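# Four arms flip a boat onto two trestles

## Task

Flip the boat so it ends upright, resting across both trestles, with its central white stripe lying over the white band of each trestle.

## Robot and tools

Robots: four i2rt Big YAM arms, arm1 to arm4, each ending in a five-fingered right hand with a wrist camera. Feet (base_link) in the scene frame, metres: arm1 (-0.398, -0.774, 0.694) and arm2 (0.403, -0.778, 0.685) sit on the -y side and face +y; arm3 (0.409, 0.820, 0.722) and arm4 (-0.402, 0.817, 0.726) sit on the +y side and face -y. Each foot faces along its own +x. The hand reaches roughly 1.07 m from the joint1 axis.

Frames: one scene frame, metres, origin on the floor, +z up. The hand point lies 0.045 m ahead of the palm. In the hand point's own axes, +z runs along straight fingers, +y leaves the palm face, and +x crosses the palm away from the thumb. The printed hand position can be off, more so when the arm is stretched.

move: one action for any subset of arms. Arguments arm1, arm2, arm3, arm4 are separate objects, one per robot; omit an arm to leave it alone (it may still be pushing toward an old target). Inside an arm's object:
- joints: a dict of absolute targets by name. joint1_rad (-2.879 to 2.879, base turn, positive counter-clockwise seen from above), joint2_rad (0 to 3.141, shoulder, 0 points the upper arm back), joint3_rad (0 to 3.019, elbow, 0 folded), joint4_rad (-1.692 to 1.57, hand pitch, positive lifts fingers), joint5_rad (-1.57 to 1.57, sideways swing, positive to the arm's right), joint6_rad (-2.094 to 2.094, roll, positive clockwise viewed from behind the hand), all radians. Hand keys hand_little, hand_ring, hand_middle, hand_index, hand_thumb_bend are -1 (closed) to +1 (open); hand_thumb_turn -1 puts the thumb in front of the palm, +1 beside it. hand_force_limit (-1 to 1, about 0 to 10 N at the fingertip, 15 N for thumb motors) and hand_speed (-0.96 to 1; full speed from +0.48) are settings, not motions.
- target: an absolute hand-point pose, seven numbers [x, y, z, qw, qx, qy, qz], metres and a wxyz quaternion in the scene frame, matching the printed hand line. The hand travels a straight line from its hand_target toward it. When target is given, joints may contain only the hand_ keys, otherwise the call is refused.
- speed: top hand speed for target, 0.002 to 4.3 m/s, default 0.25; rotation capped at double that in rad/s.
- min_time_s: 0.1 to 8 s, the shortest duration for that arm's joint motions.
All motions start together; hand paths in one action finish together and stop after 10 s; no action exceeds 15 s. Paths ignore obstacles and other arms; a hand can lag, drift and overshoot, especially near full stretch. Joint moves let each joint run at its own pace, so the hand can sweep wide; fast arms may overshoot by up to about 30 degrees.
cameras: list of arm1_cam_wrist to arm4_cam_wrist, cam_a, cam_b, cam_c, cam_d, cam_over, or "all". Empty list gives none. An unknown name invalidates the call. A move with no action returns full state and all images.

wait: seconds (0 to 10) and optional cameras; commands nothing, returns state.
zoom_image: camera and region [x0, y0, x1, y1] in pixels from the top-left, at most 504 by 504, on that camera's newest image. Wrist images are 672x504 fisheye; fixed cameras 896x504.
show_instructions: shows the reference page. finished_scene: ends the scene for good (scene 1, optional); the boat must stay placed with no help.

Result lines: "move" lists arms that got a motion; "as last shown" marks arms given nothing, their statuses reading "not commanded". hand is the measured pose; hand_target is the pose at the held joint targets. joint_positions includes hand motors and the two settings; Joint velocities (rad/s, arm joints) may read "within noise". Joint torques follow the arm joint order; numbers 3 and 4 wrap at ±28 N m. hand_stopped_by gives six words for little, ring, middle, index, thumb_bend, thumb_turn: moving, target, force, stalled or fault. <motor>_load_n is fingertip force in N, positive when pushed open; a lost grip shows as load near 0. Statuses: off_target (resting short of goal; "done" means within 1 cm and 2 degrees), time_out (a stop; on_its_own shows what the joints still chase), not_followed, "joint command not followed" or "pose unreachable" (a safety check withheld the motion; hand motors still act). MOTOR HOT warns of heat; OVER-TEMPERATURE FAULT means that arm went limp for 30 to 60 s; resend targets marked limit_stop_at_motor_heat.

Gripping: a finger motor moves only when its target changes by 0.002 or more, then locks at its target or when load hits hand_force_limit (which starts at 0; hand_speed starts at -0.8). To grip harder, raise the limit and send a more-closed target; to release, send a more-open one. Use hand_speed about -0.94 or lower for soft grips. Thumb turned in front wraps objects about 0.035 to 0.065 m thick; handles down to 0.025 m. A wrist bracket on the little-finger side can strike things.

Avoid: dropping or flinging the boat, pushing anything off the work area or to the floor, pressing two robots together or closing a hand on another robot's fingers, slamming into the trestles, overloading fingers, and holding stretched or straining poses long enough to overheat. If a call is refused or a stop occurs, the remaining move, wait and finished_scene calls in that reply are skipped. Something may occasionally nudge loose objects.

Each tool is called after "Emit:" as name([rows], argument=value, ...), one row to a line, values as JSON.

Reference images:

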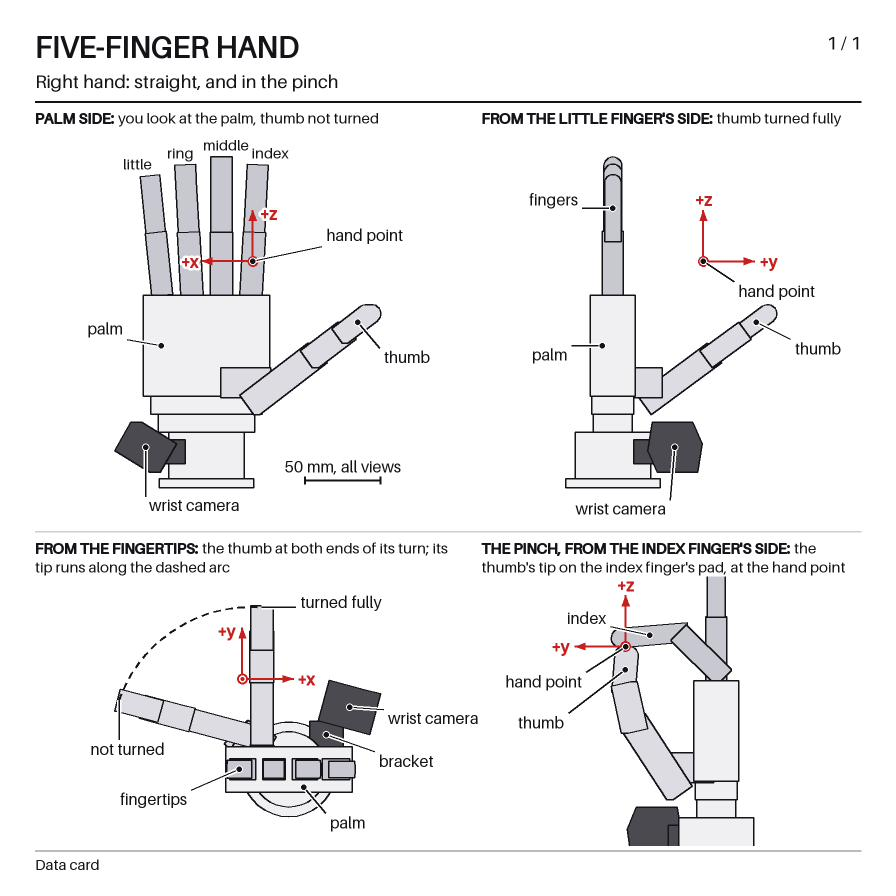

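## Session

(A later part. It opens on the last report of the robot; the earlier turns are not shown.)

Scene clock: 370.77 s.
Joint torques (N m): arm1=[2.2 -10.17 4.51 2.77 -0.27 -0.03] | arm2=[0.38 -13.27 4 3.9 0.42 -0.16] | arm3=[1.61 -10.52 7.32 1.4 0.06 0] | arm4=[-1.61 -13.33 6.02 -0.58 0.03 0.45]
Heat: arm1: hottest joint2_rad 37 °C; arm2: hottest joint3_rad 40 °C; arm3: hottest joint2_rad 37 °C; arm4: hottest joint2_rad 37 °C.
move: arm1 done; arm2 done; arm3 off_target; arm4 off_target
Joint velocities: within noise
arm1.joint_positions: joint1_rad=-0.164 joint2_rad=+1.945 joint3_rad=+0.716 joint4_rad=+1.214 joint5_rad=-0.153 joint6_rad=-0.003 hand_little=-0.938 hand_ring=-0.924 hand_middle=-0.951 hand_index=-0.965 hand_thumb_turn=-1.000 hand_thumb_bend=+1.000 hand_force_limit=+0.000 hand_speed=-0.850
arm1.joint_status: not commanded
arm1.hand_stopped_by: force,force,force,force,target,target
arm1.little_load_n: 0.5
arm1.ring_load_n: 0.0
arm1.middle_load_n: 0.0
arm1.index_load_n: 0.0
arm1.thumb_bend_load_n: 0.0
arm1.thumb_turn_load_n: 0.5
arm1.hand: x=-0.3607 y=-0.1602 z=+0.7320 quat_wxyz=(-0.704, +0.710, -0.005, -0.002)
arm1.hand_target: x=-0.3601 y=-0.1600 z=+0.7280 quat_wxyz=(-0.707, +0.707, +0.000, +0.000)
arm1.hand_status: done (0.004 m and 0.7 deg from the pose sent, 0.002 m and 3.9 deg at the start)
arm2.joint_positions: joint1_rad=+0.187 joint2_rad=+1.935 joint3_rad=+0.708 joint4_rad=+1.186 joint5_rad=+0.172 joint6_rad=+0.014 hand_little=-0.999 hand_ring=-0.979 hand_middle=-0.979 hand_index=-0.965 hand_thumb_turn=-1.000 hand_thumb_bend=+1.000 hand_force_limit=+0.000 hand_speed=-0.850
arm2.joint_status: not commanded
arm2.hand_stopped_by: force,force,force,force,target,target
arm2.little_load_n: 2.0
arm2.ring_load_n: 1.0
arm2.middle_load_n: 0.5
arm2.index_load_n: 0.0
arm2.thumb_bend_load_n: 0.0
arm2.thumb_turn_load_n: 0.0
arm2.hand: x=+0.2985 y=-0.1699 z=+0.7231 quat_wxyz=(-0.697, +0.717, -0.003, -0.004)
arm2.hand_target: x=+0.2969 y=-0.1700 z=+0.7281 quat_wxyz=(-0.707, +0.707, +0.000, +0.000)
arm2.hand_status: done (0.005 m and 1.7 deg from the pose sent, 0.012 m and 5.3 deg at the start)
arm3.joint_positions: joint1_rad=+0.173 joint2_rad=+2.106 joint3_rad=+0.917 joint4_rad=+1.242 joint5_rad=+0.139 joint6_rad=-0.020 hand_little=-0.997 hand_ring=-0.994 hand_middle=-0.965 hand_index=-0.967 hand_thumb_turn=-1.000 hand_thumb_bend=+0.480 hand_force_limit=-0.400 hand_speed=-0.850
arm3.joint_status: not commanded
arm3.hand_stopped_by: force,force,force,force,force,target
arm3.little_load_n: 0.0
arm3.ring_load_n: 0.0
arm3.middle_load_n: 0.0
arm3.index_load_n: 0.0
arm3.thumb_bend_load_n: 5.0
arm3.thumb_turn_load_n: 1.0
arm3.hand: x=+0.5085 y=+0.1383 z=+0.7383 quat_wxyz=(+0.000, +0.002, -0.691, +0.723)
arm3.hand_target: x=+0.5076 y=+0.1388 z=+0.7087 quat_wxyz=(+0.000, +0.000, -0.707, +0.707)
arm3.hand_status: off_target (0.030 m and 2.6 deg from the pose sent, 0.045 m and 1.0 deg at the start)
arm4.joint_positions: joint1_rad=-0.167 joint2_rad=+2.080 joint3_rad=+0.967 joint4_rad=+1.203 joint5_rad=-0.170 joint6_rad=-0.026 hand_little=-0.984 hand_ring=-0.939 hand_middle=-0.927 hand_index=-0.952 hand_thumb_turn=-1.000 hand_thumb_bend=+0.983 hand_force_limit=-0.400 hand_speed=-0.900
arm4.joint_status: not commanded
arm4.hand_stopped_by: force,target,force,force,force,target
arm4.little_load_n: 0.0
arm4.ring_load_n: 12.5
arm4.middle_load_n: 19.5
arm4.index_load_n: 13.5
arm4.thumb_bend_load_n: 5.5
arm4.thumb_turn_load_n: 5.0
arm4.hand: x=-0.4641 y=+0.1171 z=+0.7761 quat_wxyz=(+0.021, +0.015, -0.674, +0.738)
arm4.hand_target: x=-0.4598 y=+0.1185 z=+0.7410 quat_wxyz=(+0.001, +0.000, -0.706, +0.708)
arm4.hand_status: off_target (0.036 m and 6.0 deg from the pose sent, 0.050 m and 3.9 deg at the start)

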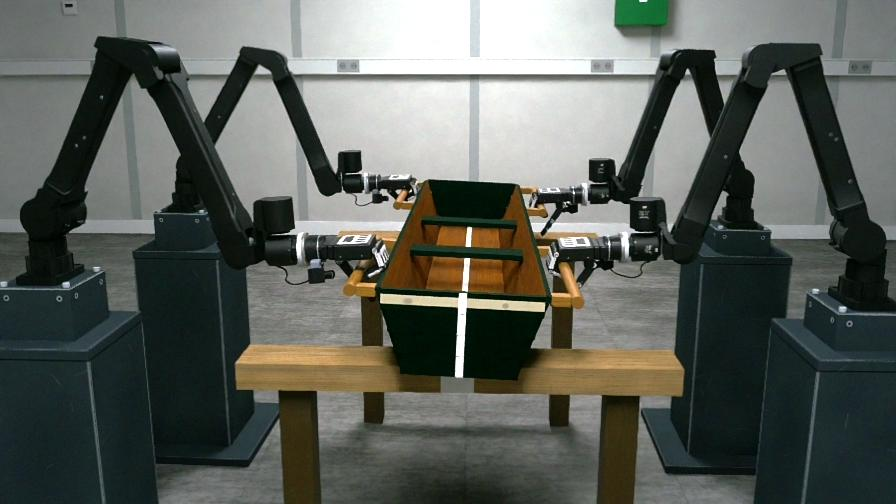

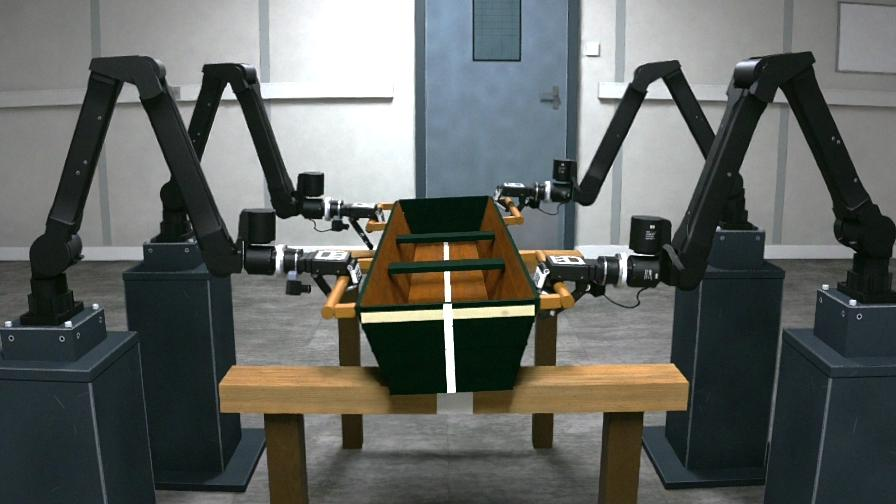

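Emit:
move(arm3={"target": [0.508, 0.138, 0.690, 0, 0, -0.7071, 0.7071], "speed": 0.05}, arm4={"target": [-0.462, 0.117, 0.722, 0, 0, -0.7071, 0.7071], "speed": 0.05}, cameras=["cam_a", "cam_b", "cam_d", "arm3_cam_wrist", "arm4_cam_wrist"])

Emit:
zoom_image(camera="cam_a", region=[340, 320, 580, 400])

Emit:
zoom_image(camera="cam_b", region=[330, 340, 570, 420])

Scene clock: 372.70 s.
Joint torques (N m): arm1=[1.9 -10.81 4.59 2.47 -0.17 -0.01] | arm2=[1.49 -13.39 3.89 3.67 0.31 -0.12] | arm3=[1.67 -10.11 6.53 1.07 -0.01 0.01] | arm4=[-1.55 -12.04 5.78 -1.18 -0.05 0.44]
Heat: arm1: hottest joint2_rad 37 °C; arm2: hottest joint3_rad 40 °C; arm3: hottest joint2_rad 37 °C; arm4: hottest joint2_rad 37 °C.
move: arm3 off_target; arm4 off_target
Joint velocities: within noise
arm1, arm2: as last shown
arm1.joint_positions: joint1_rad=-0.164 joint2_rad=+1.945 joint3_rad=+0.716 joint4_rad=+1.221 joint5_rad=-0.155 joint6_rad=-0.003 hand_little=-0.938 hand_ring=-0.924 hand_middle=-0.951 hand_index=-0.965 hand_thumb_turn=-1.000 hand_thumb_bend=+1.000 hand_force_limit=+0.000 hand_speed=-0.850
arm1.little_load_n: 0.0
arm1.middle_load_n: 0.5
arm1.thumb_turn_load_n: 0.0
arm1.hand: x=-0.3609 y=-0.1598 z=+0.7339 quat_wxyz=(-0.707, +0.707, -0.004, -0.002)
arm2.joint_positions: joint1_rad=+0.187 joint2_rad=+1.935 joint3_rad=+0.708 joint4_rad=+1.194 joint5_rad=+0.173 joint6_rad=+0.013 hand_little=-0.999 hand_ring=-0.979 hand_middle=-0.979 hand_index=-0.965 hand_thumb_turn=-1.000 hand_thumb_bend=+1.000 hand_force_limit=+0.000 hand_speed=-0.850
arm2.little_load_n: 2.5
arm2.ring_load_n: 2.0
arm2.middle_load_n: 1.0
arm2.hand: x=+0.2986 y=-0.1693 z=+0.7253 quat_wxyz=(-0.700, +0.714, -0.004, -0.004)
arm2.hand_target: x=+0.2969 y=-0.1700 z=+0.7282 quat_wxyz=(-0.707, +0.707, +0.000, +0.000)
arm3.joint_positions: joint1_rad=+0.173 joint2_rad=+2.142 joint3_rad=+0.929 joint4_rad=+1.290 joint5_rad=+0.140 joint6_rad=-0.021 hand_little=-0.997 hand_ring=-0.994 hand_middle=-0.965 hand_index=-0.967 hand_thumb_turn=-1.000 hand_thumb_bend=+0.480 hand_force_limit=-0.400 hand_speed=-0.850
arm3.joint_status: not commanded
arm3.hand_stopped_by: force,force,force,force,force,target
arm3.little_load_n: 0.0
arm3.ring_load_n: 0.0
arm3.middle_load_n: 0.0
arm3.index_load_n: 0.0
arm3.thumb_bend_load_n: 5.0
arm3.thumb_turn_load_n: 1.0
arm3.hand: x=+0.5086 y=+0.1355 z=+0.7320 quat_wxyz=(+0.000, +0.001, -0.683, +0.731)
arm3.hand_target: x=+0.5075 y=+0.1408 z=+0.6914 quat_wxyz=(+0.000, +0.000, -0.707, +0.707)
arm3.hand_status: off_target (0.042 m and 3.9 deg from the pose sent, 0.048 m and 2.6 deg at the start)
arm4.joint_positions: joint1_rad=-0.169 joint2_rad=+2.111 joint3_rad=+0.967 joint4_rad=+1.255 joint5_rad=-0.173 joint6_rad=-0.023 hand_little=-0.984 hand_ring=-0.939 hand_middle=-0.927 hand_index=-0.952 hand_thumb_turn=-1.000 hand_thumb_bend=+0.983 hand_force_limit=-0.400 hand_speed=-0.900
arm4.joint_status: not commanded
arm4.hand_stopped_by: force,target,force,force,force,target
arm4.little_load_n: 0.0
arm4.ring_load_n: 12.5
arm4.middle_load_n: 19.5
arm4.index_load_n: 14.0
arm4.thumb_bend_load_n: 6.0
arm4.thumb_turn_load_n: 5.0
arm4.hand: x=-0.4644 y=+0.1181 z=+0.7689 quat_wxyz=(+0.020, +0.016, -0.666, +0.745)
arm4.hand_target: x=-0.4616 y=+0.1211 z=+0.7236 quat_wxyz=(+0.001, -0.001, -0.706, +0.708)
arm4.hand_status: off_target (0.047 m and 7.0 deg from the pose sent, 0.054 m and 6.0 deg at the start)
pictures: arm3_cam_wrist, arm4_cam_wrist, cam_a, cam_b, cam_d

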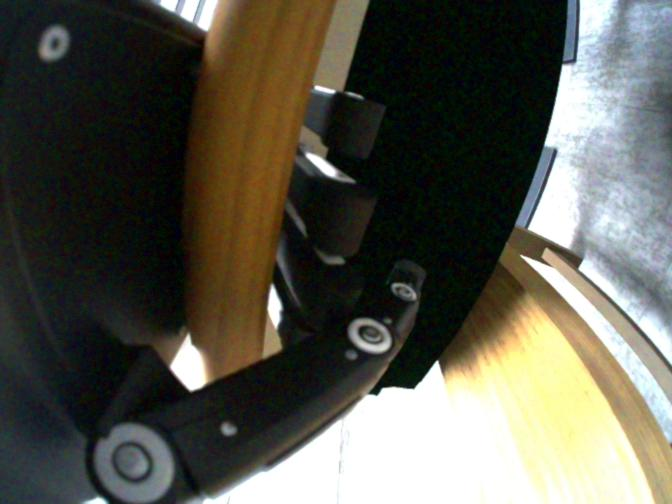

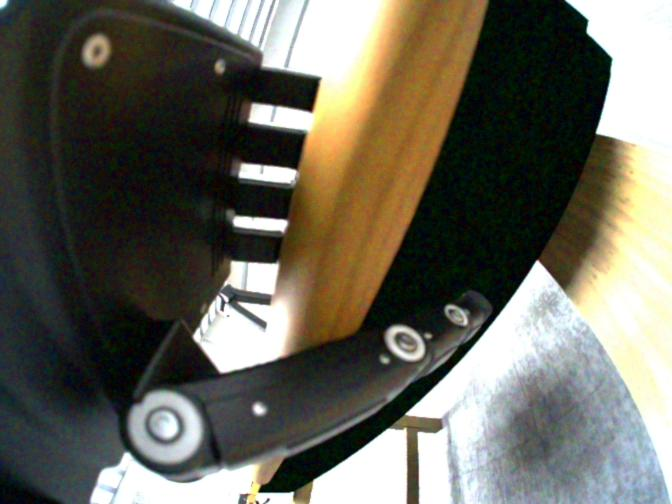

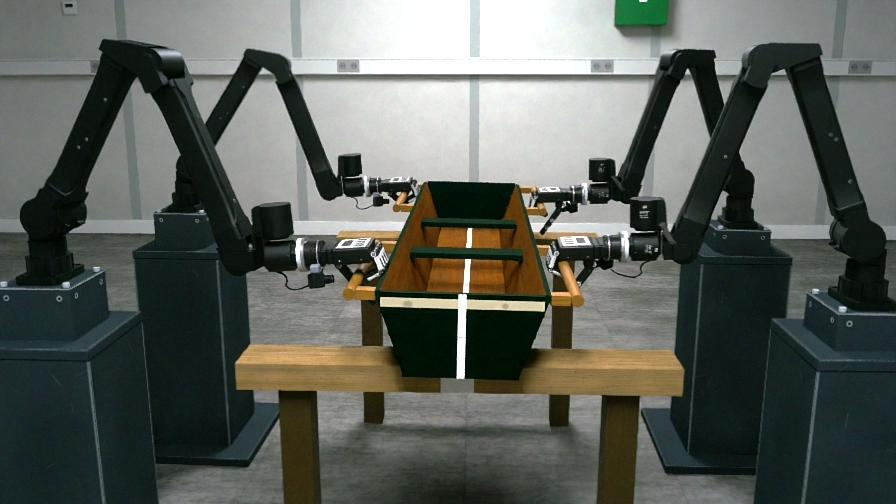

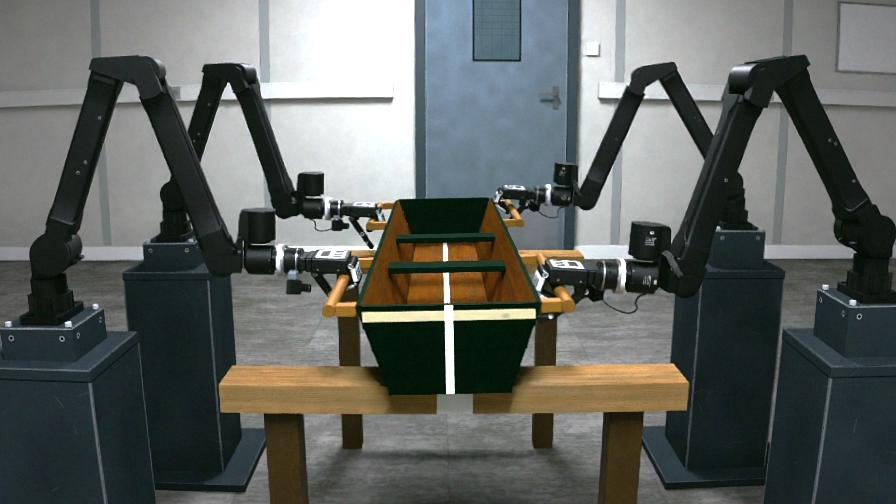

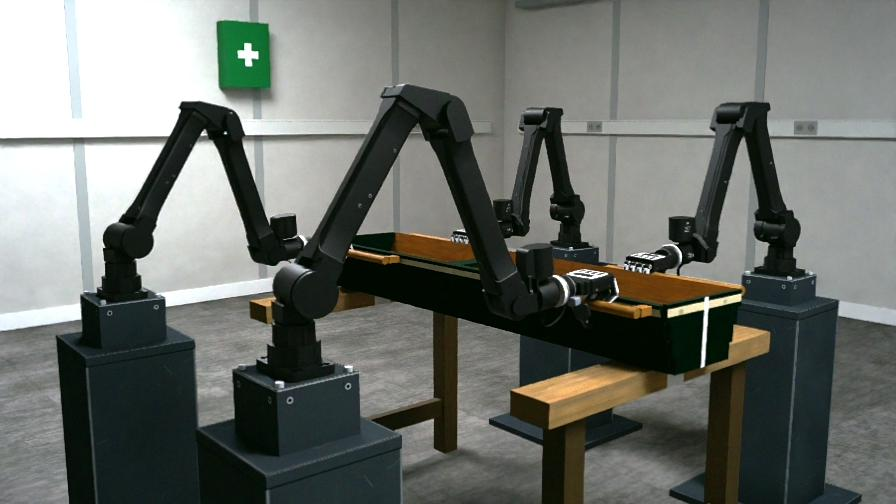

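Scaled by 2.100.

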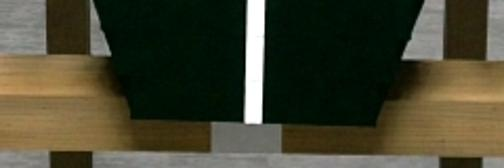

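Scaled by 2.100.

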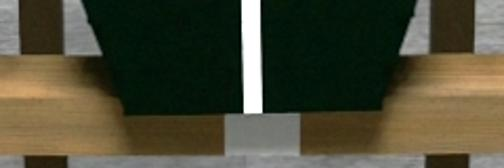

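Emit:
move(arm3={"target": [0.508, 0.138, 0.665, 0, 0, -0.7071, 0.7071], "speed": 0.05}, arm4={"target": [-0.462, 0.117, 0.698, 0, 0, -0.7071, 0.7071], "speed": 0.05}, cameras=["cam_a", "cam_b"])

Emit:
zoom_image(camera="cam_a", region=[340, 320, 580, 400])

Emit:
zoom_image(camera="cam_b", region=[330, 340, 570, 420])

Scene clock: 374.70 s.
Joint torques (N m): arm1=[2.08 -10.34 4.57 2.04 -0.18 0.02] | arm2=[1.61 -14.8 3.75 2.95 0.32 -0.14] | arm3=[1.67 -8.88 5.93 0.49 -0.02 0.12] | arm4=[-1.38 -10.17 5.78 -1.35 0.03 0.31]
Heat: arm1: hottest joint2_rad 37 °C; arm2: hottest joint3_rad 40 °C; arm3: hottest joint3_rad 37 °C; arm4: hottest joint2_rad 37 °C.
move: arm3 off_target; arm4 off_target
Joint velocities: within noise
arm1, arm2: as last shown
arm1.joint_positions: joint1_rad=-0.164 joint2_rad=+1.945 joint3_rad=+0.716 joint4_rad=+1.229 joint5_rad=-0.156 joint6_rad=-0.003 hand_little=-0.938 hand_ring=-0.924 hand_middle=-0.951 hand_index=-0.965 hand_thumb_turn=-1.000 hand_thumb_bend=+1.000 hand_force_limit=+0.000 hand_speed=-0.850
arm1.ring_load_n: 0.5
arm1.middle_load_n: 0.0
arm1.hand: x=-0.3609 y=-0.1593 z=+0.7359 quat_wxyz=(-0.710, +0.705, -0.003, -0.002)
arm2.joint_positions: joint1_rad=+0.187 joint2_rad=+1.935 joint3_rad=+0.709 joint4_rad=+1.199 joint5_rad=+0.173 joint6_rad=+0.012 hand_little=-0.999 hand_ring=-0.979 hand_middle=-0.979 hand_index=-0.965 hand_thumb_turn=-1.000 hand_thumb_bend=+1.000 hand_force_limit=+0.000 hand_speed=-0.850
arm2.hand: x=+0.2986 y=-0.1685 z=+0.7272 quat_wxyz=(-0.702, +0.712, -0.004, -0.004)
arm2.hand_target: x=+0.2969 y=-0.1702 z=+0.7280 quat_wxyz=(-0.707, +0.707, +0.000, +0.000)
arm3.joint_positions: joint1_rad=+0.173 joint2_rad=+2.187 joint3_rad=+0.946 joint4_rad=+1.356 joint5_rad=+0.141 joint6_rad=-0.033 hand_little=-0.997 hand_ring=-0.994 hand_middle=-0.965 hand_index=-0.967 hand_thumb_turn=-1.000 hand_thumb_bend=+0.480 hand_force_limit=-0.400 hand_speed=-0.850
arm3.joint_status: not commanded
arm3.hand_stopped_by: force,force,force,force,force,target
arm3.little_load_n: 0.0
arm3.ring_load_n: 0.0
arm3.middle_load_n: 0.0
arm3.index_load_n: -0.5
arm3.thumb_bend_load_n: 5.0
arm3.thumb_turn_load_n: 0.5
arm3.hand: x=+0.5083 y=+0.1321 z=+0.7262 quat_wxyz=(+0.003, +0.002, -0.669, +0.743)
arm3.hand_target: x=+0.5072 y=+0.1433 z=+0.6678 quat_wxyz=(+0.000, +0.000, -0.707, +0.707)
arm3.hand_status: off_target (0.062 m and 6.1 deg from the pose sent, 0.067 m and 3.9 deg at the start)
arm4.joint_positions: joint1_rad=-0.170 joint2_rad=+2.143 joint3_rad=+0.970 joint4_rad=+1.311 joint5_rad=-0.174 joint6_rad=-0.015 hand_little=-0.984 hand_ring=-0.939 hand_middle=-0.927 hand_index=-0.952 hand_thumb_turn=-1.000 hand_thumb_bend=+0.983 hand_force_limit=-0.400 hand_speed=-0.900
arm4.joint_status: not commanded
arm4.hand_stopped_by: force,target,force,force,force,target
arm4.little_load_n: 0.0
arm4.ring_load_n: 11.0
arm4.middle_load_n: 18.0
arm4.index_load_n: 13.0
arm4.thumb_bend_load_n: 5.5
arm4.thumb_turn_load_n: 5.0
arm4.hand: x=-0.4644 y=+0.1186 z=+0.7637 quat_wxyz=(+0.019, +0.015, -0.656, +0.754)
arm4.hand_target: x=-0.4612 y=+0.1243 z=+0.7011 quat_wxyz=(+0.001, -0.001, -0.706, +0.708)
arm4.hand_status: off_target (0.066 m and 8.4 deg from the pose sent, 0.071 m and 7.1 deg at the start)

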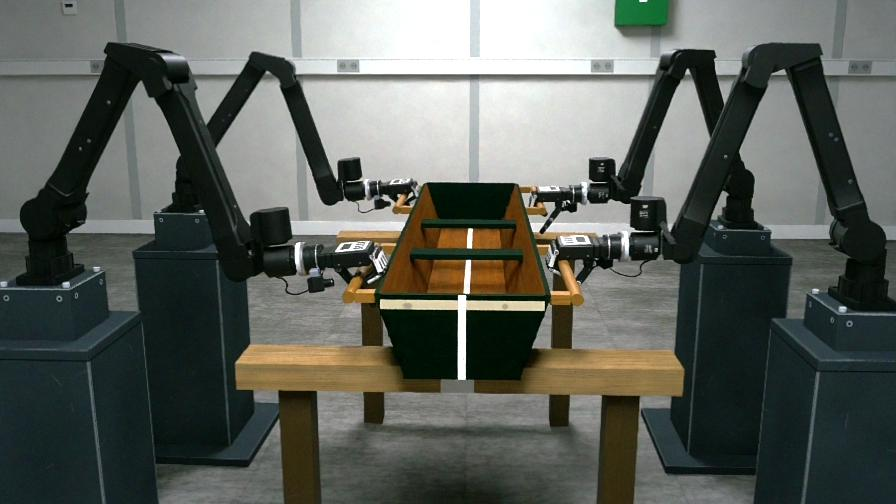

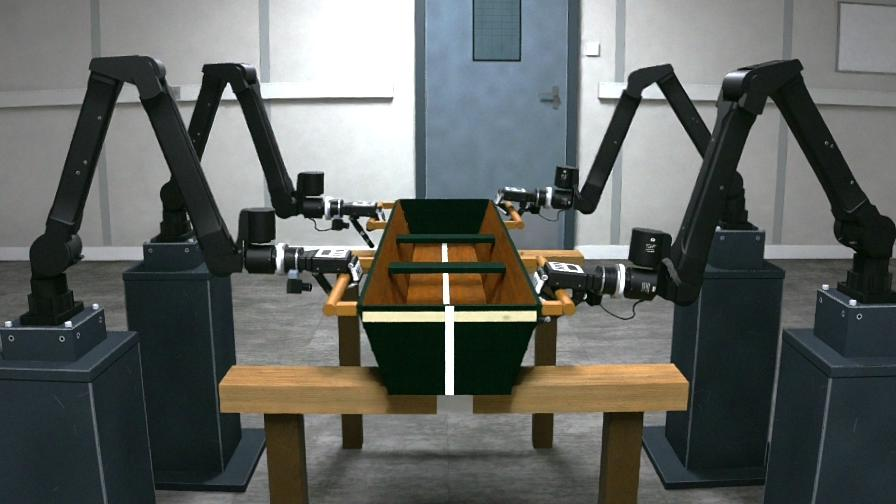

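Scaled by 2.100.

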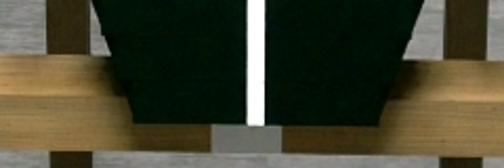

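Scaled by 2.100.

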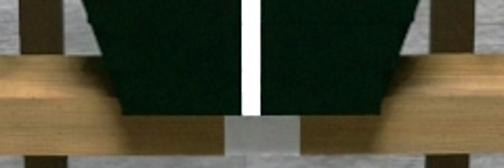

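Emit:
move(arm3={"target": [0.508, 0.133, 0.722, 0, 0, -0.682, 0.731], "speed": 0.05, "joints": {"hand_thumb_bend": 1.0, "hand_speed": -0.7}}, arm4={"target": [-0.464, 0.118, 0.760, 0, 0, -0.676, 0.737], "speed": 0.05}, cameras=["cam_a", "cam_b"])

Emit:
zoom_image(camera="cam_b", region=[330, 340, 570, 420])

Emit:
zoom_image(camera="cam_a", region=[300, 200, 460, 320])

Scene clock: 377.07 s.
Joint torques (N m): arm1=[1.79 -10.81 4.64 2.18 -0.14 0] | arm2=[1.08 -14.33 4.1 3.32 0.31 -0.14] | arm3=[1.67 -14.74 5.27 0.9 -0.11 0.03] | arm4=[-1.61 -17.67 4.41 -0.7 -0.09 0.48]
Heat: arm1: hottest joint2_rad 37 °C; arm2: hottest joint3_rad 40 °C; arm3: hottest joint3_rad 37 °C; arm4: hottest joint2_rad 37 °C.
move: arm3 done; arm4 off_target
Joint velocities: within noise
arm1, arm2: as last shown
arm1.ring_load_n: 0.0
arm3.joint_positions: joint1_rad=+0.173 joint2_rad=+2.173 joint3_rad=+0.946 joint4_rad=+1.332 joint5_rad=+0.141 joint6_rad=-0.034 hand_little=-0.997 hand_ring=-0.994 hand_middle=-0.965 hand_index=-0.967 hand_thumb_turn=-1.000 hand_thumb_bend=+1.000 hand_force_limit=-0.400 hand_speed=-0.700
arm3.joint_status: all done
arm3.hand_stopped_by: force,force,force,force,target,target
arm3.little_load_n: 0.0
arm3.ring_load_n: 0.0
arm3.middle_load_n: 0.0
arm3.index_load_n: -0.5
arm3.thumb_bend_load_n: 0.0
arm3.thumb_turn_load_n: 0.0
arm3.hand: x=+0.5083 y=+0.1311 z=+0.7294 quat_wxyz=(+0.004, +0.003, -0.672, +0.740)
arm3.hand_target: x=+0.5079 y=+0.1332 z=+0.7220 quat_wxyz=(+0.000, +0.000, -0.682, +0.731)
arm3.hand_status: done (0.008 m and 1.7 deg from the pose sent, 0.004 m and 2.1 deg at the start)
arm4.joint_positions: joint1_rad=-0.170 joint2_rad=+2.137 joint3_rad=+0.970 joint4_rad=+1.308 joint5_rad=-0.177 joint6_rad=-0.014 hand_little=-0.984 hand_ring=-0.939 hand_middle=-0.927 hand_index=-0.952 hand_thumb_turn=-1.000 hand_thumb_bend=+0.983 hand_force_limit=-0.400 hand_speed=-0.900
arm4.joint_status: not commanded
arm4.hand_stopped_by: force,target,force,force,force,target
arm4.little_load_n: 0.0
arm4.ring_load_n: 11.5
arm4.middle_load_n: 19.0
arm4.index_load_n: 13.0
arm4.thumb_bend_load_n: 5.5
arm4.thumb_turn_load_n: 5.0
arm4.hand: x=-0.4641 y=+0.1182 z=+0.7667 quat_wxyz=(+0.018, +0.016, -0.656, +0.755)
arm4.hand_target: x=-0.4639 y=+0.1184 z=+0.7603 quat_wxyz=(+0.001, +0.000, -0.675, +0.738)
arm4.hand_status: off_target (0.007 m and 4.1 deg from the pose sent, 0.004 m and 4.1 deg at the start)

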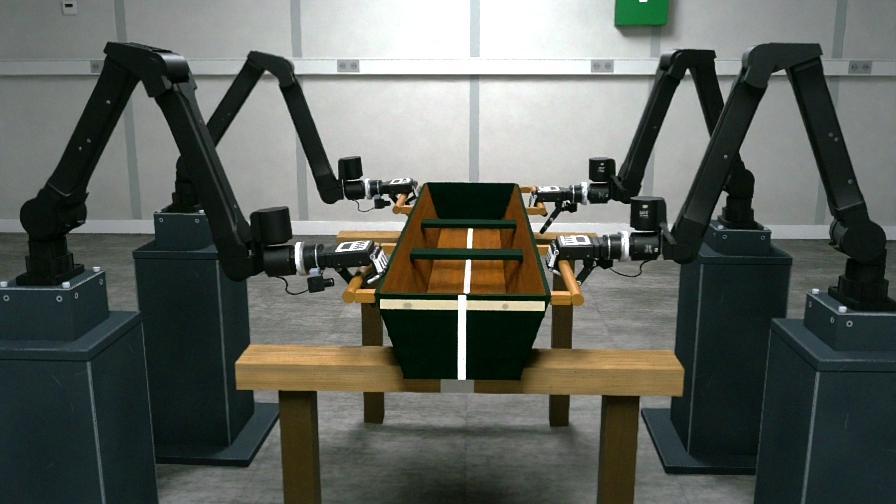

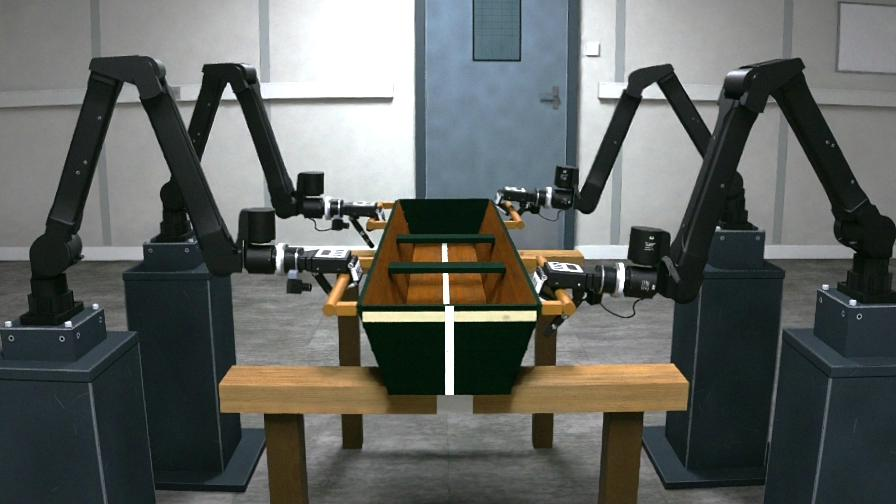

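Scaled by 2.100.

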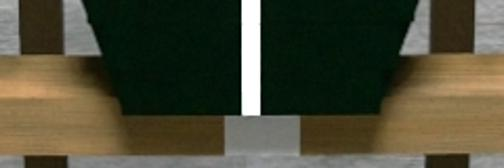

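Scaled by 3.150.

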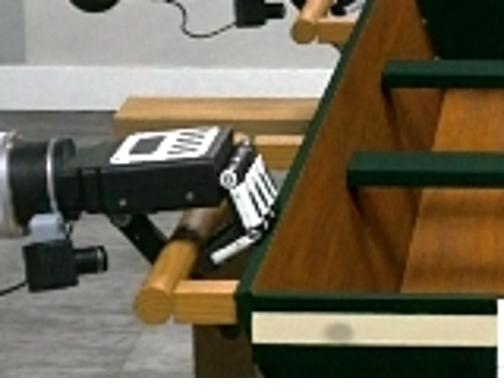

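Emit:
move(arm4={"target": [-0.464, 0.145, 0.756, 0, 0, -0.680, 0.733], "speed": 0.03, "joints": {"hand_little": -0.7, "hand_ring": -0.7, "hand_middle": -0.7, "hand_index": -0.7, "hand_thumb_bend": 1.0, "hand_speed": -0.85}}, cameras=["cam_a", "cam_b", "arm4_cam_wrist"])

Emit:
zoom_image(camera="cam_a", region=[300, 200, 460, 320])

Scene clock: 381.30 s.
Joint torques (N m): arm1=[1.44 -10.64 4.51 2.14 -0.17 0] | arm2=[1.96 -14.04 3.89 3.19 0.36 -0.18] | arm3=[1.73 -14.68 5.27 0.96 -0.11 0.04] | arm4=[-1.85 -16.97 3.33 1.66 -0.04 0.25]
Heat: arm1: hottest joint2_rad 36 °C; arm2: hottest joint3_rad 40 °C; arm3: hottest joint3_rad 37 °C; arm4: hottest joint2_rad 37 °C.
move: arm4 done
Joint velocities: within noise
arm1, arm2, arm3: as last shown
arm1.ring_load_n: 0.5
arm3.joint_positions: joint1_rad=+0.173 joint2_rad=+2.173 joint3_rad=+0.946 joint4_rad=+1.331 joint5_rad=+0.141 joint6_rad=-0.034 hand_little=-0.997 hand_ring=-0.994 hand_middle=-0.965 hand_index=-0.967 hand_thumb_turn=-1.000 hand_thumb_bend=+1.000 hand_force_limit=-0.400 hand_speed=-0.700
arm3.thumb_bend_load_n: 0.5
arm3.hand: x=+0.5083 y=+0.1311 z=+0.7290 quat_wxyz=(+0.004, +0.003, -0.673, +0.740)
arm4.joint_positions: joint1_rad=-0.179 joint2_rad=+2.114 joint3_rad=+0.903 joint4_rad=+1.275 joint5_rad=-0.189 joint6_rad=+0.010 hand_little=-0.700 hand_ring=-0.700 hand_middle=-0.700 hand_index=-0.700 hand_thumb_turn=-1.000 hand_thumb_bend=+1.000 hand_force_limit=-0.400 hand_speed=-0.850
arm4.joint_status: all done
arm4.hand_stopped_by: target,target,target,target,target,target
arm4.little_load_n: 0.0
arm4.ring_load_n: 0.0
arm4.middle_load_n: 0.0
arm4.index_load_n: -0.5
arm4.thumb_bend_load_n: 0.0
arm4.thumb_turn_load_n: 0.0
arm4.hand: x=-0.4622 y=+0.1433 z=+0.7469 quat_wxyz=(+0.004, +0.004, -0.684, +0.730)
arm4.hand_target: x=-0.4639 y=+0.1449 z=+0.7559 quat_wxyz=(+0.000, +0.000, -0.680, +0.733)
arm4.hand_status: done (0.009 m and 0.9 deg from the pose sent, 0.029 m and 4.6 deg at the start)
pictures: arm4_cam_wrist, cam_a, cam_b

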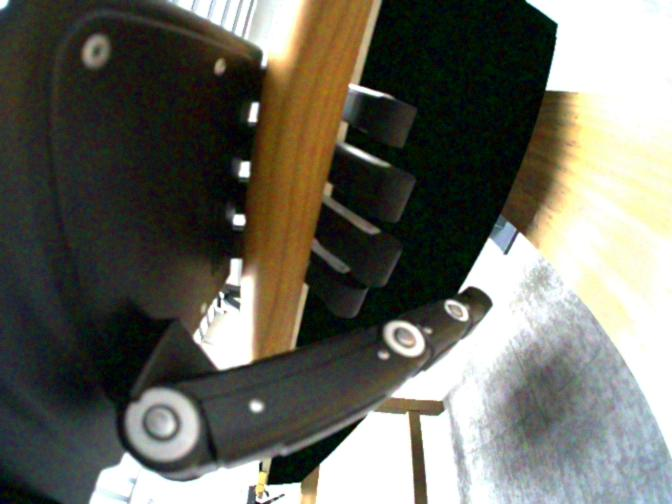

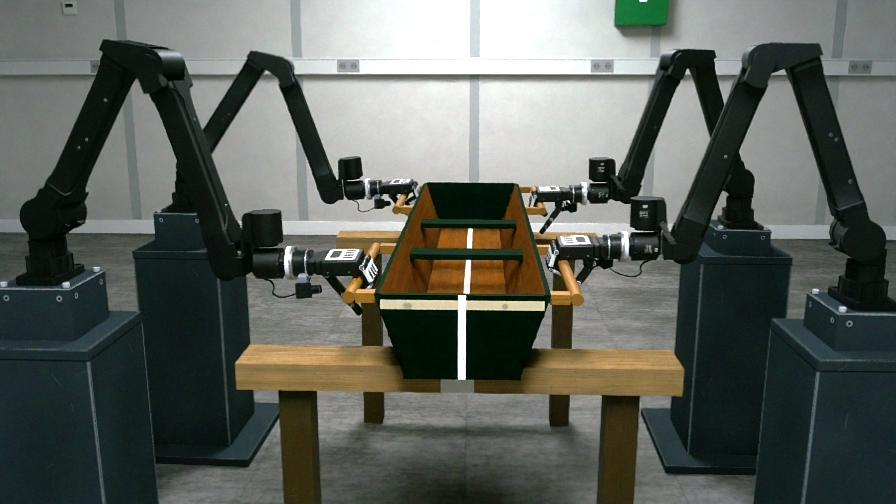

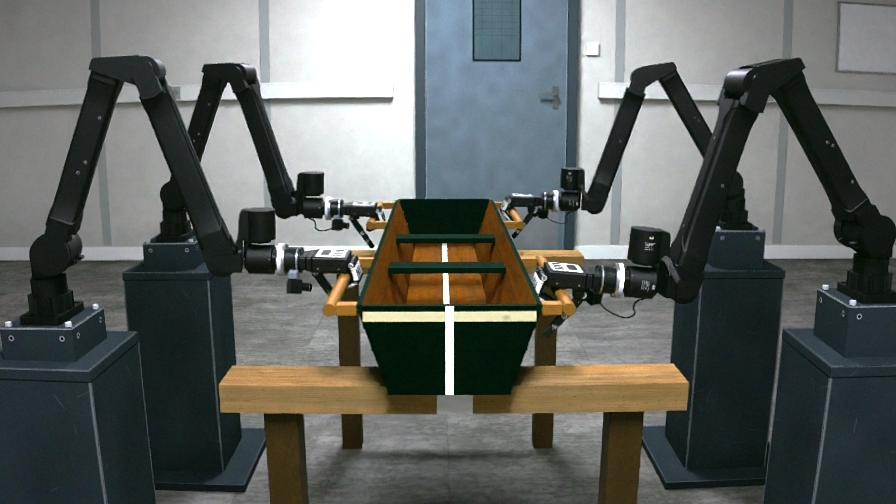

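Scaled by 3.150.

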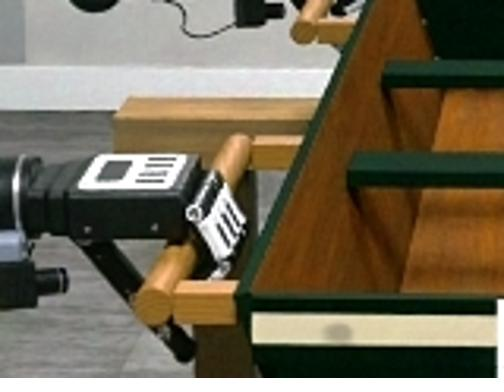

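Emit:
move(arm4={"target": [-0.464, 0.168, 0.758, 0, 0, -0.690, 0.724], "speed": 0.03, "joints": {"hand_little": -0.35, "hand_ring": -0.35, "hand_middle": -0.4, "hand_index": -0.35, "hand_speed": -0.88}})

Emit:
move(arm4={"target": [-0.464, 0.190, 0.760, 0, 0, -0.7071, 0.7071], "speed": 0.03, "joints": {"hand_little": 0.0, "hand_ring": 0.0, "hand_middle": 0.0, "hand_index": 0.0, "hand_speed": -0.88}}, cameras=["cam_a", "cam_b", "arm4_cam_wrist"])

Emit:
zoom_image(camera="cam_a", region=[300, 200, 460, 320])

Scene clock: 383.70 s.
Joint torques (N m): arm1=[2.32 -10.64 4.57 2.11 -0.18 0.01] | arm2=[1.08 -14.51 3.92 3.17 0.3 -0.14] | arm3=[1.67 -14.74 5.24 0.96 -0.1 0.03] | arm4=[-1.73 -18.43 1.52 1.87 -0.08 0.18]
Heat: arm1: hottest joint2_rad 36 °C; arm2: hottest joint3_rad 40 °C; arm3: hottest joint3_rad 37 °C; arm4: hottest joint2_rad 37 °C.
move: arm4 off_target
Joint velocities: within noise
arm1, arm2, arm3: as last shown
arm1.ring_load_n: 0.0
arm3.index_load_n: -1.0
arm3.thumb_bend_load_n: 0.0
arm4.joint_positions: joint1_rad=-0.183 joint2_rad=+2.081 joint3_rad=+0.857 joint4_rad=+1.264 joint5_rad=-0.199 joint6_rad=+0.010 hand_little=-0.350 hand_ring=-0.350 hand_middle=-0.400 hand_index=-0.350 hand_thumb_turn=-1.000 hand_thumb_bend=+1.000 hand_force_limit=-0.400 hand_speed=-0.880
arm4.joint_status: all done
arm4.hand_stopped_by: target,target,target,target,target,target
arm4.little_load_n: 1.0
arm4.ring_load_n: 0.0
arm4.middle_load_n: 2.5
arm4.index_load_n: 0.0
arm4.thumb_bend_load_n: 0.0
arm4.thumb_turn_load_n: 0.0
arm4.hand: x=-0.4596 y=+0.1594 z=+0.7465 quat_wxyz=(+0.000, +0.005, -0.693, +0.721)
arm4.hand_target: x=-0.4638 y=+0.1676 z=+0.7576 quat_wxyz=(+0.000, +0.000, -0.690, +0.724)
arm4.hand_status: off_target (0.015 m and 0.7 deg from the pose sent, 0.027 m and 1.2 deg at the start)
pictures: none

Scene clock: 385.37 s.
Joint torques (N m): arm1=[1.9 -11.28 4.27 2.28 -0.1 0.01] | arm2=[0.73 -14.51 3.77 3.15 0.27 -0.11] | arm3=[1.73 -14.74 5.26 1.03 0.01 0.04] | arm4=[-3.25 -17.96 0.81 1.88 -0.07 0.13]
Heat: arm1: hottest joint2_rad 36 °C; arm2: hottest joint3_rad 40 °C; arm3: hottest joint3_rad 36 °C; arm4: hottest joint2_rad 37 °C.
move: arm4 off_target
Joint velocities: within noise
arm1, arm2, arm3: as last shown
arm1.joint_positions: joint1_rad=-0.164 joint2_rad=+1.949 joint3_rad=+0.724 joint4_rad=+1.229 joint5_rad=-0.157 joint6_rad=-0.003 hand_little=-0.938 hand_ring=-0.924 hand_middle=-0.951 hand_index=-0.965 hand_thumb_turn=-1.000 hand_thumb_bend=+1.000 hand_force_limit=+0.000 hand_speed=-0.850
arm1.little_load_n: 3.5
arm1.ring_load_n: 0.5
arm1.middle_load_n: 2.0
arm1.index_load_n: 0.5
arm1.thumb_turn_load_n: 0.5
arm1.hand: x=-0.3607 y=-0.1565 z=+0.7363 quat_wxyz=(-0.711, +0.703, -0.002, -0.002)
arm1.hand_target: x=-0.3601 y=-0.1600 z=+0.7281 quat_wxyz=(-0.707, +0.707, +0.000, +0.000)
arm2.joint_positions: joint1_rad=+0.189 joint2_rad=+1.935 joint3_rad=+0.709 joint4_rad=+1.200 joint5_rad=+0.175 joint6_rad=+0.012 hand_little=-0.999 hand_ring=-0.979 hand_middle=-0.979 hand_index=-0.965 hand_thumb_turn=-1.000 hand_thumb_bend=+1.000 hand_force_limit=+0.000 hand_speed=-0.850
arm2.little_load_n: 1.5
arm2.ring_load_n: 1.5
arm2.middle_load_n: 1.5
arm2.index_load_n: 0.5
arm2.hand: x=+0.2978 y=-0.1685 z=+0.7275 quat_wxyz=(-0.703, +0.711, -0.004, -0.004)
arm2.hand_target: x=+0.2970 y=-0.1701 z=+0.7281 quat_wxyz=(-0.707, +0.707, +0.000, +0.000)
arm3.joint_positions: joint1_rad=+0.173 joint2_rad=+2.173 joint3_rad=+0.946 joint4_rad=+1.329 joint5_rad=+0.139 joint6_rad=-0.034 hand_little=-0.997 hand_ring=-0.994 hand_middle=-0.965 hand_index=-0.967 hand_thumb_turn=-1.000 hand_thumb_bend=+1.000 hand_force_limit=-0.400 hand_speed=-0.700
arm3.middle_load_n: -0.5
arm3.index_load_n: 0.0
arm3.hand: x=+0.5088 y=+0.1313 z=+0.7285 quat_wxyz=(+0.003, +0.004, -0.673, +0.739)
arm4.joint_positions: joint1_rad=-0.186 joint2_rad=+2.023 joint3_rad=+0.805 joint4_rad=+1.206 joint5_rad=-0.208 joint6_rad=+0.009 hand_little=+0.000 hand_ring=+0.000 hand_middle=+0.000 hand_index=+0.000 hand_thumb_turn=-1.000 hand_thumb_bend=+1.000 hand_force_limit=-0.400 hand_speed=-0.880
arm4.joint_status: all done
arm4.hand_stopped_by: target,target,target,target,target,target
arm4.little_load_n: 2.0
arm4.ring_load_n: 0.5
arm4.middle_load_n: 0.5
arm4.index_load_n: 2.0
arm4.thumb_bend_load_n: 0.0
arm4.thumb_turn_load_n: 0.0
arm4.hand: x=-0.4564 y=+0.1778 z=+0.7477 quat_wxyz=(-0.005, +0.004, -0.711, +0.704)
arm4.hand_target: x=-0.4636 y=+0.1893 z=+0.7592 quat_wxyz=(+0.000, +0.000, -0.707, +0.707)
arm4.hand_status: off_target (0.019 m and 0.9 deg from the pose sent, 0.034 m and 2.4 deg at the start)
pictures: arm4_cam_wrist, cam_a, cam_b

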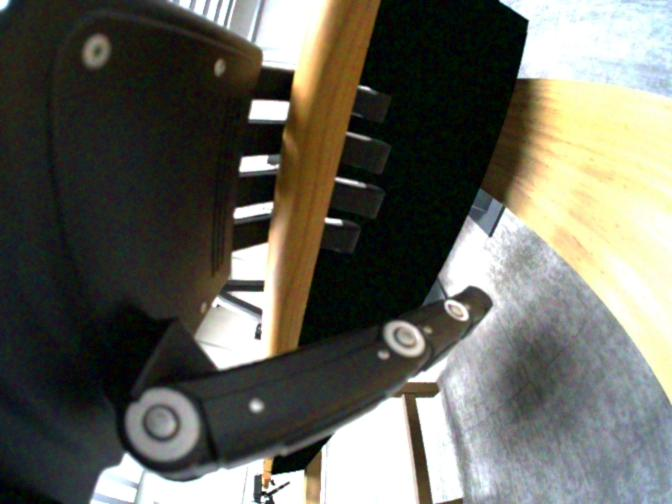

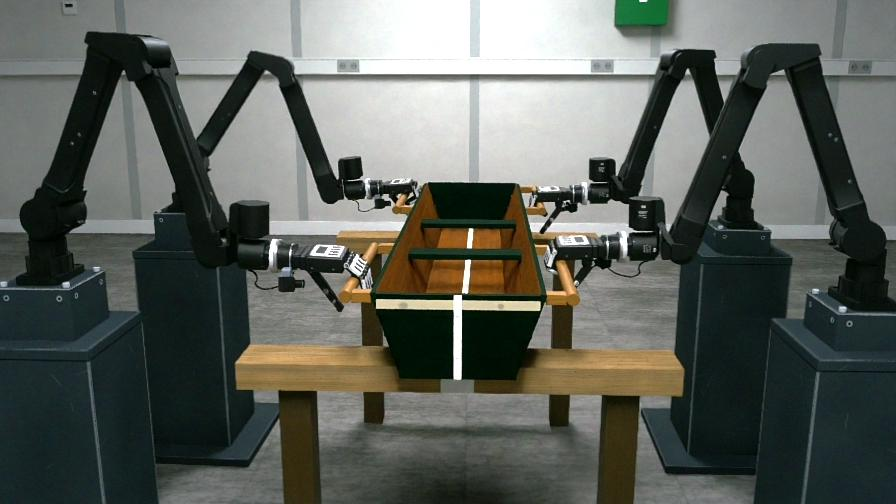

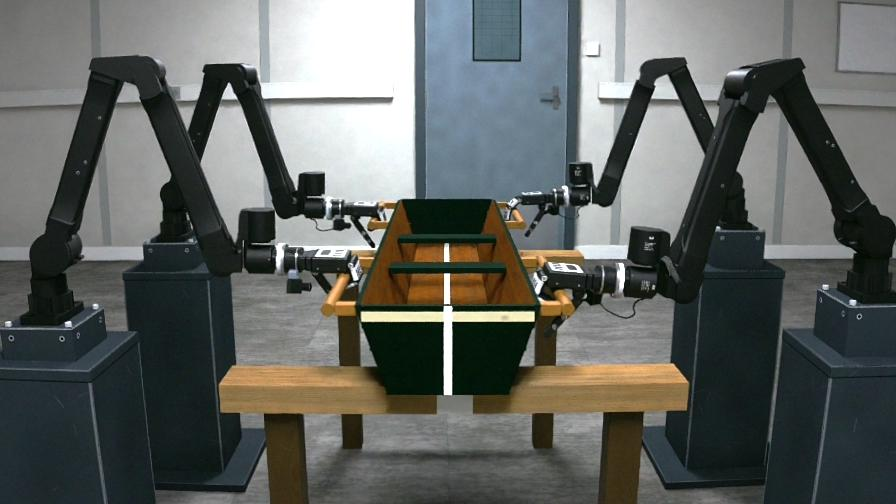

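Scaled by 3.150.

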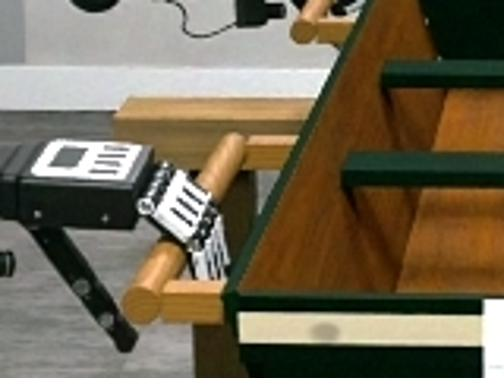

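Emit:
move(arm4={"target": [-0.460, 0.190, 0.820, 0, 0, -0.7071, 0.7071], "speed": 0.06}, cameras=["cam_a", "cam_b", "arm3_cam_wrist"])

Emit:
zoom_image(camera="cam_a", region=[300, 200, 460, 320])

Emit:
zoom_image(camera="cam_b", region=[460, 220, 620, 340])

Scene clock: 387.43 s.
Joint torques (N m): arm1=[2.37 -11.93 2.77 2.17 -0.11 0.03] | arm2=[-0.15 -14.39 4.03 3.03 0.23 -0.16] | arm3=[1.73 -14.74 5.26 1.03 0.05 0.04] | arm4=[-2.78 -23.47 2.47 3.18 -0.12 0.24]
Heat: arm1: hottest joint2_rad 36 °C; arm2: hottest joint3_rad 39 °C; arm3: hottest joint3_rad 36 °C; arm4: hottest joint2_rad 37 °C.
move: arm4 off_target
Joint velocities: within noise
arm1, arm2, arm3: as last shown
arm1.joint_positions: joint1_rad=-0.164 joint2_rad=+1.960 joint3_rad=+0.741 joint4_rad=+1.229 joint5_rad=-0.157 joint6_rad=-0.003 hand_little=-0.938 hand_ring=-0.924 hand_middle=-0.951 hand_index=-0.964 hand_thumb_turn=-1.000 hand_thumb_bend=+1.000 hand_force_limit=+0.000 hand_speed=-0.850
arm1.little_load_n: 1.5
arm1.ring_load_n: 0.0
arm1.middle_load_n: 4.0
arm1.index_load_n: 3.5
arm1.thumb_turn_load_n: 0.0
arm1.hand: x=-0.3597 y=-0.1504 z=+0.7367 quat_wxyz=(-0.713, +0.701, -0.002, -0.002)
arm1.hand_target: x=-0.3600 y=-0.1600 z=+0.7281 quat_wxyz=(-0.707, +0.707, +0.000, +0.000)
arm2.joint_positions: joint1_rad=+0.192 joint2_rad=+1.935 joint3_rad=+0.709 joint4_rad=+1.200 joint5_rad=+0.176 joint6_rad=+0.012 hand_little=-0.999 hand_ring=-0.979 hand_middle=-0.978 hand_index=-0.965 hand_thumb_turn=-1.000 hand_thumb_bend=+1.000 hand_force_limit=+0.000 hand_speed=-0.850
arm2.little_load_n: 0.5
arm2.ring_load_n: 1.0
arm2.middle_load_n: 2.5
arm2.index_load_n: 1.0
arm2.hand: x=+0.2957 y=-0.1689 z=+0.7275 quat_wxyz=(-0.703, +0.711, -0.003, -0.005)
arm2.hand_target: x=+0.2971 y=-0.1701 z=+0.7281 quat_wxyz=(-0.707, +0.707, +0.000, +0.000)
arm3.joint_positions: joint1_rad=+0.173 joint2_rad=+2.173 joint3_rad=+0.946 joint4_rad=+1.329 joint5_rad=+0.137 joint6_rad=-0.034 hand_little=-0.997 hand_ring=-0.994 hand_middle=-0.965 hand_index=-0.967 hand_thumb_turn=-1.000 hand_thumb_bend=+1.000 hand_force_limit=-0.400 hand_speed=-0.700
arm3.middle_load_n: 0.0
arm3.hand: x=+0.5090 y=+0.1313 z=+0.7284 quat_wxyz=(+0.003, +0.005, -0.674, +0.739)
arm3.hand_target: x=+0.5079 y=+0.1332 z=+0.7219 quat_wxyz=(+0.000, +0.000, -0.682, +0.731)
arm4.joint_positions: joint1_rad=-0.182 joint2_rad=+1.925 joint3_rad=+0.790 joint4_rad=+1.013 joint5_rad=-0.200 joint6_rad=-0.007 hand_little=+0.000 hand_ring=+0.000 hand_middle=+0.000 hand_index=+0.001 hand_thumb_turn=-1.000 hand_thumb_bend=+1.000 hand_force_limit=-0.400 hand_speed=-0.880
arm4.joint_status: not commanded
arm4.hand_stopped_by: target,target,target,target,target,target
arm4.little_load_n: 0.0
arm4.ring_load_n: 2.0
arm4.middle_load_n: 2.5
arm4.index_load_n: 5.5
arm4.thumb_bend_load_n: 0.0
arm4.thumb_turn_load_n: 0.0
arm4.hand: x=-0.4541 y=+0.1879 z=+0.7519 quat_wxyz=(-0.006, +0.000, -0.747, +0.664)
arm4.hand_target: x=-0.4594 y=+0.1884 z=+0.8154 quat_wxyz=(+0.000, +0.001, -0.707, +0.707)
arm4.hand_status: off_target (0.068 m and 6.8 deg from the pose sent, 0.073 m and 0.9 deg at the start)
pictures: arm3_cam_wrist, cam_a, cam_b

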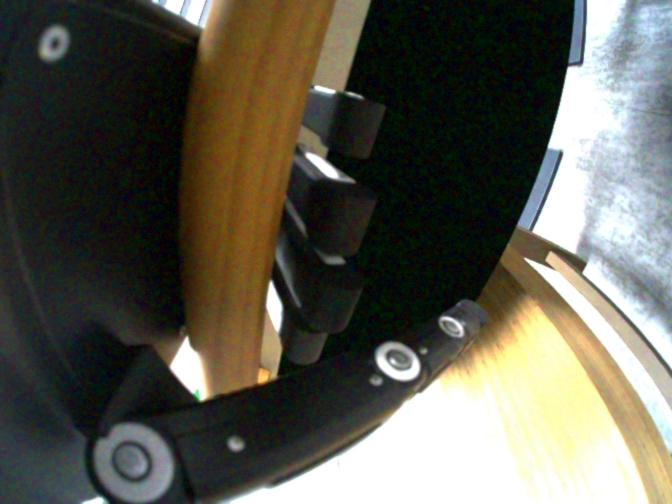

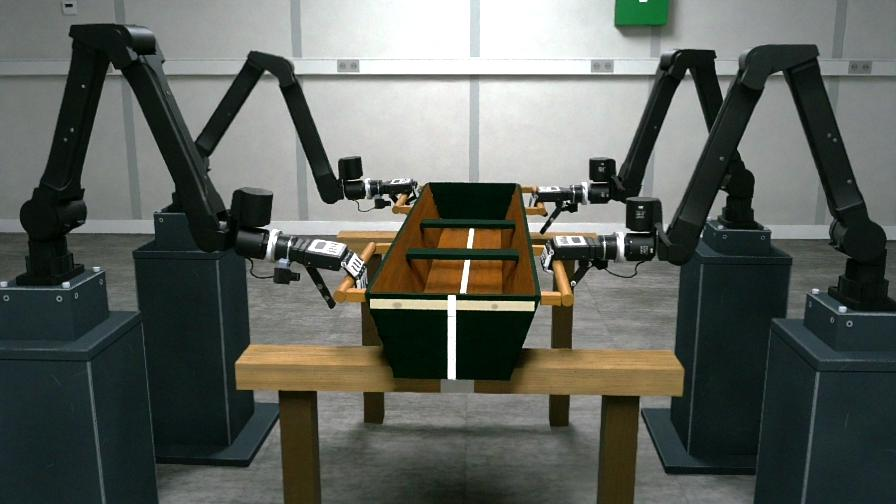

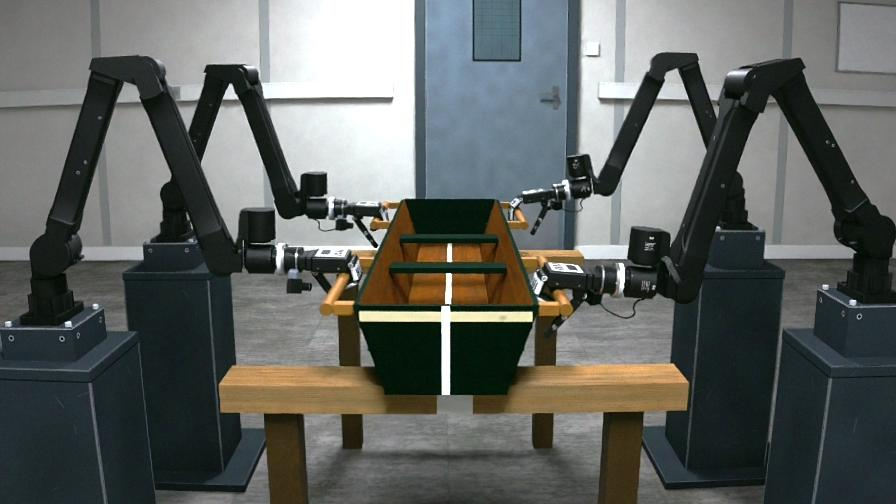

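Scaled by 3.150.

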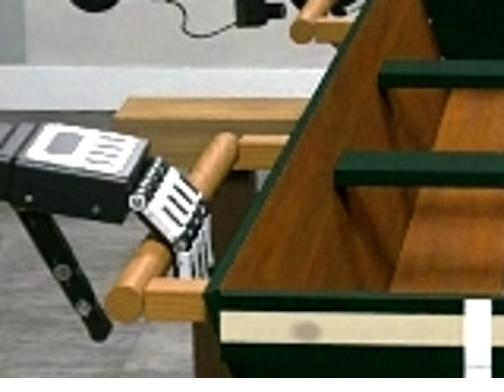

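Scaled by 3.150.

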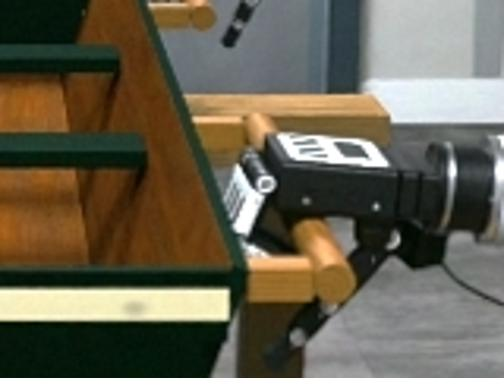

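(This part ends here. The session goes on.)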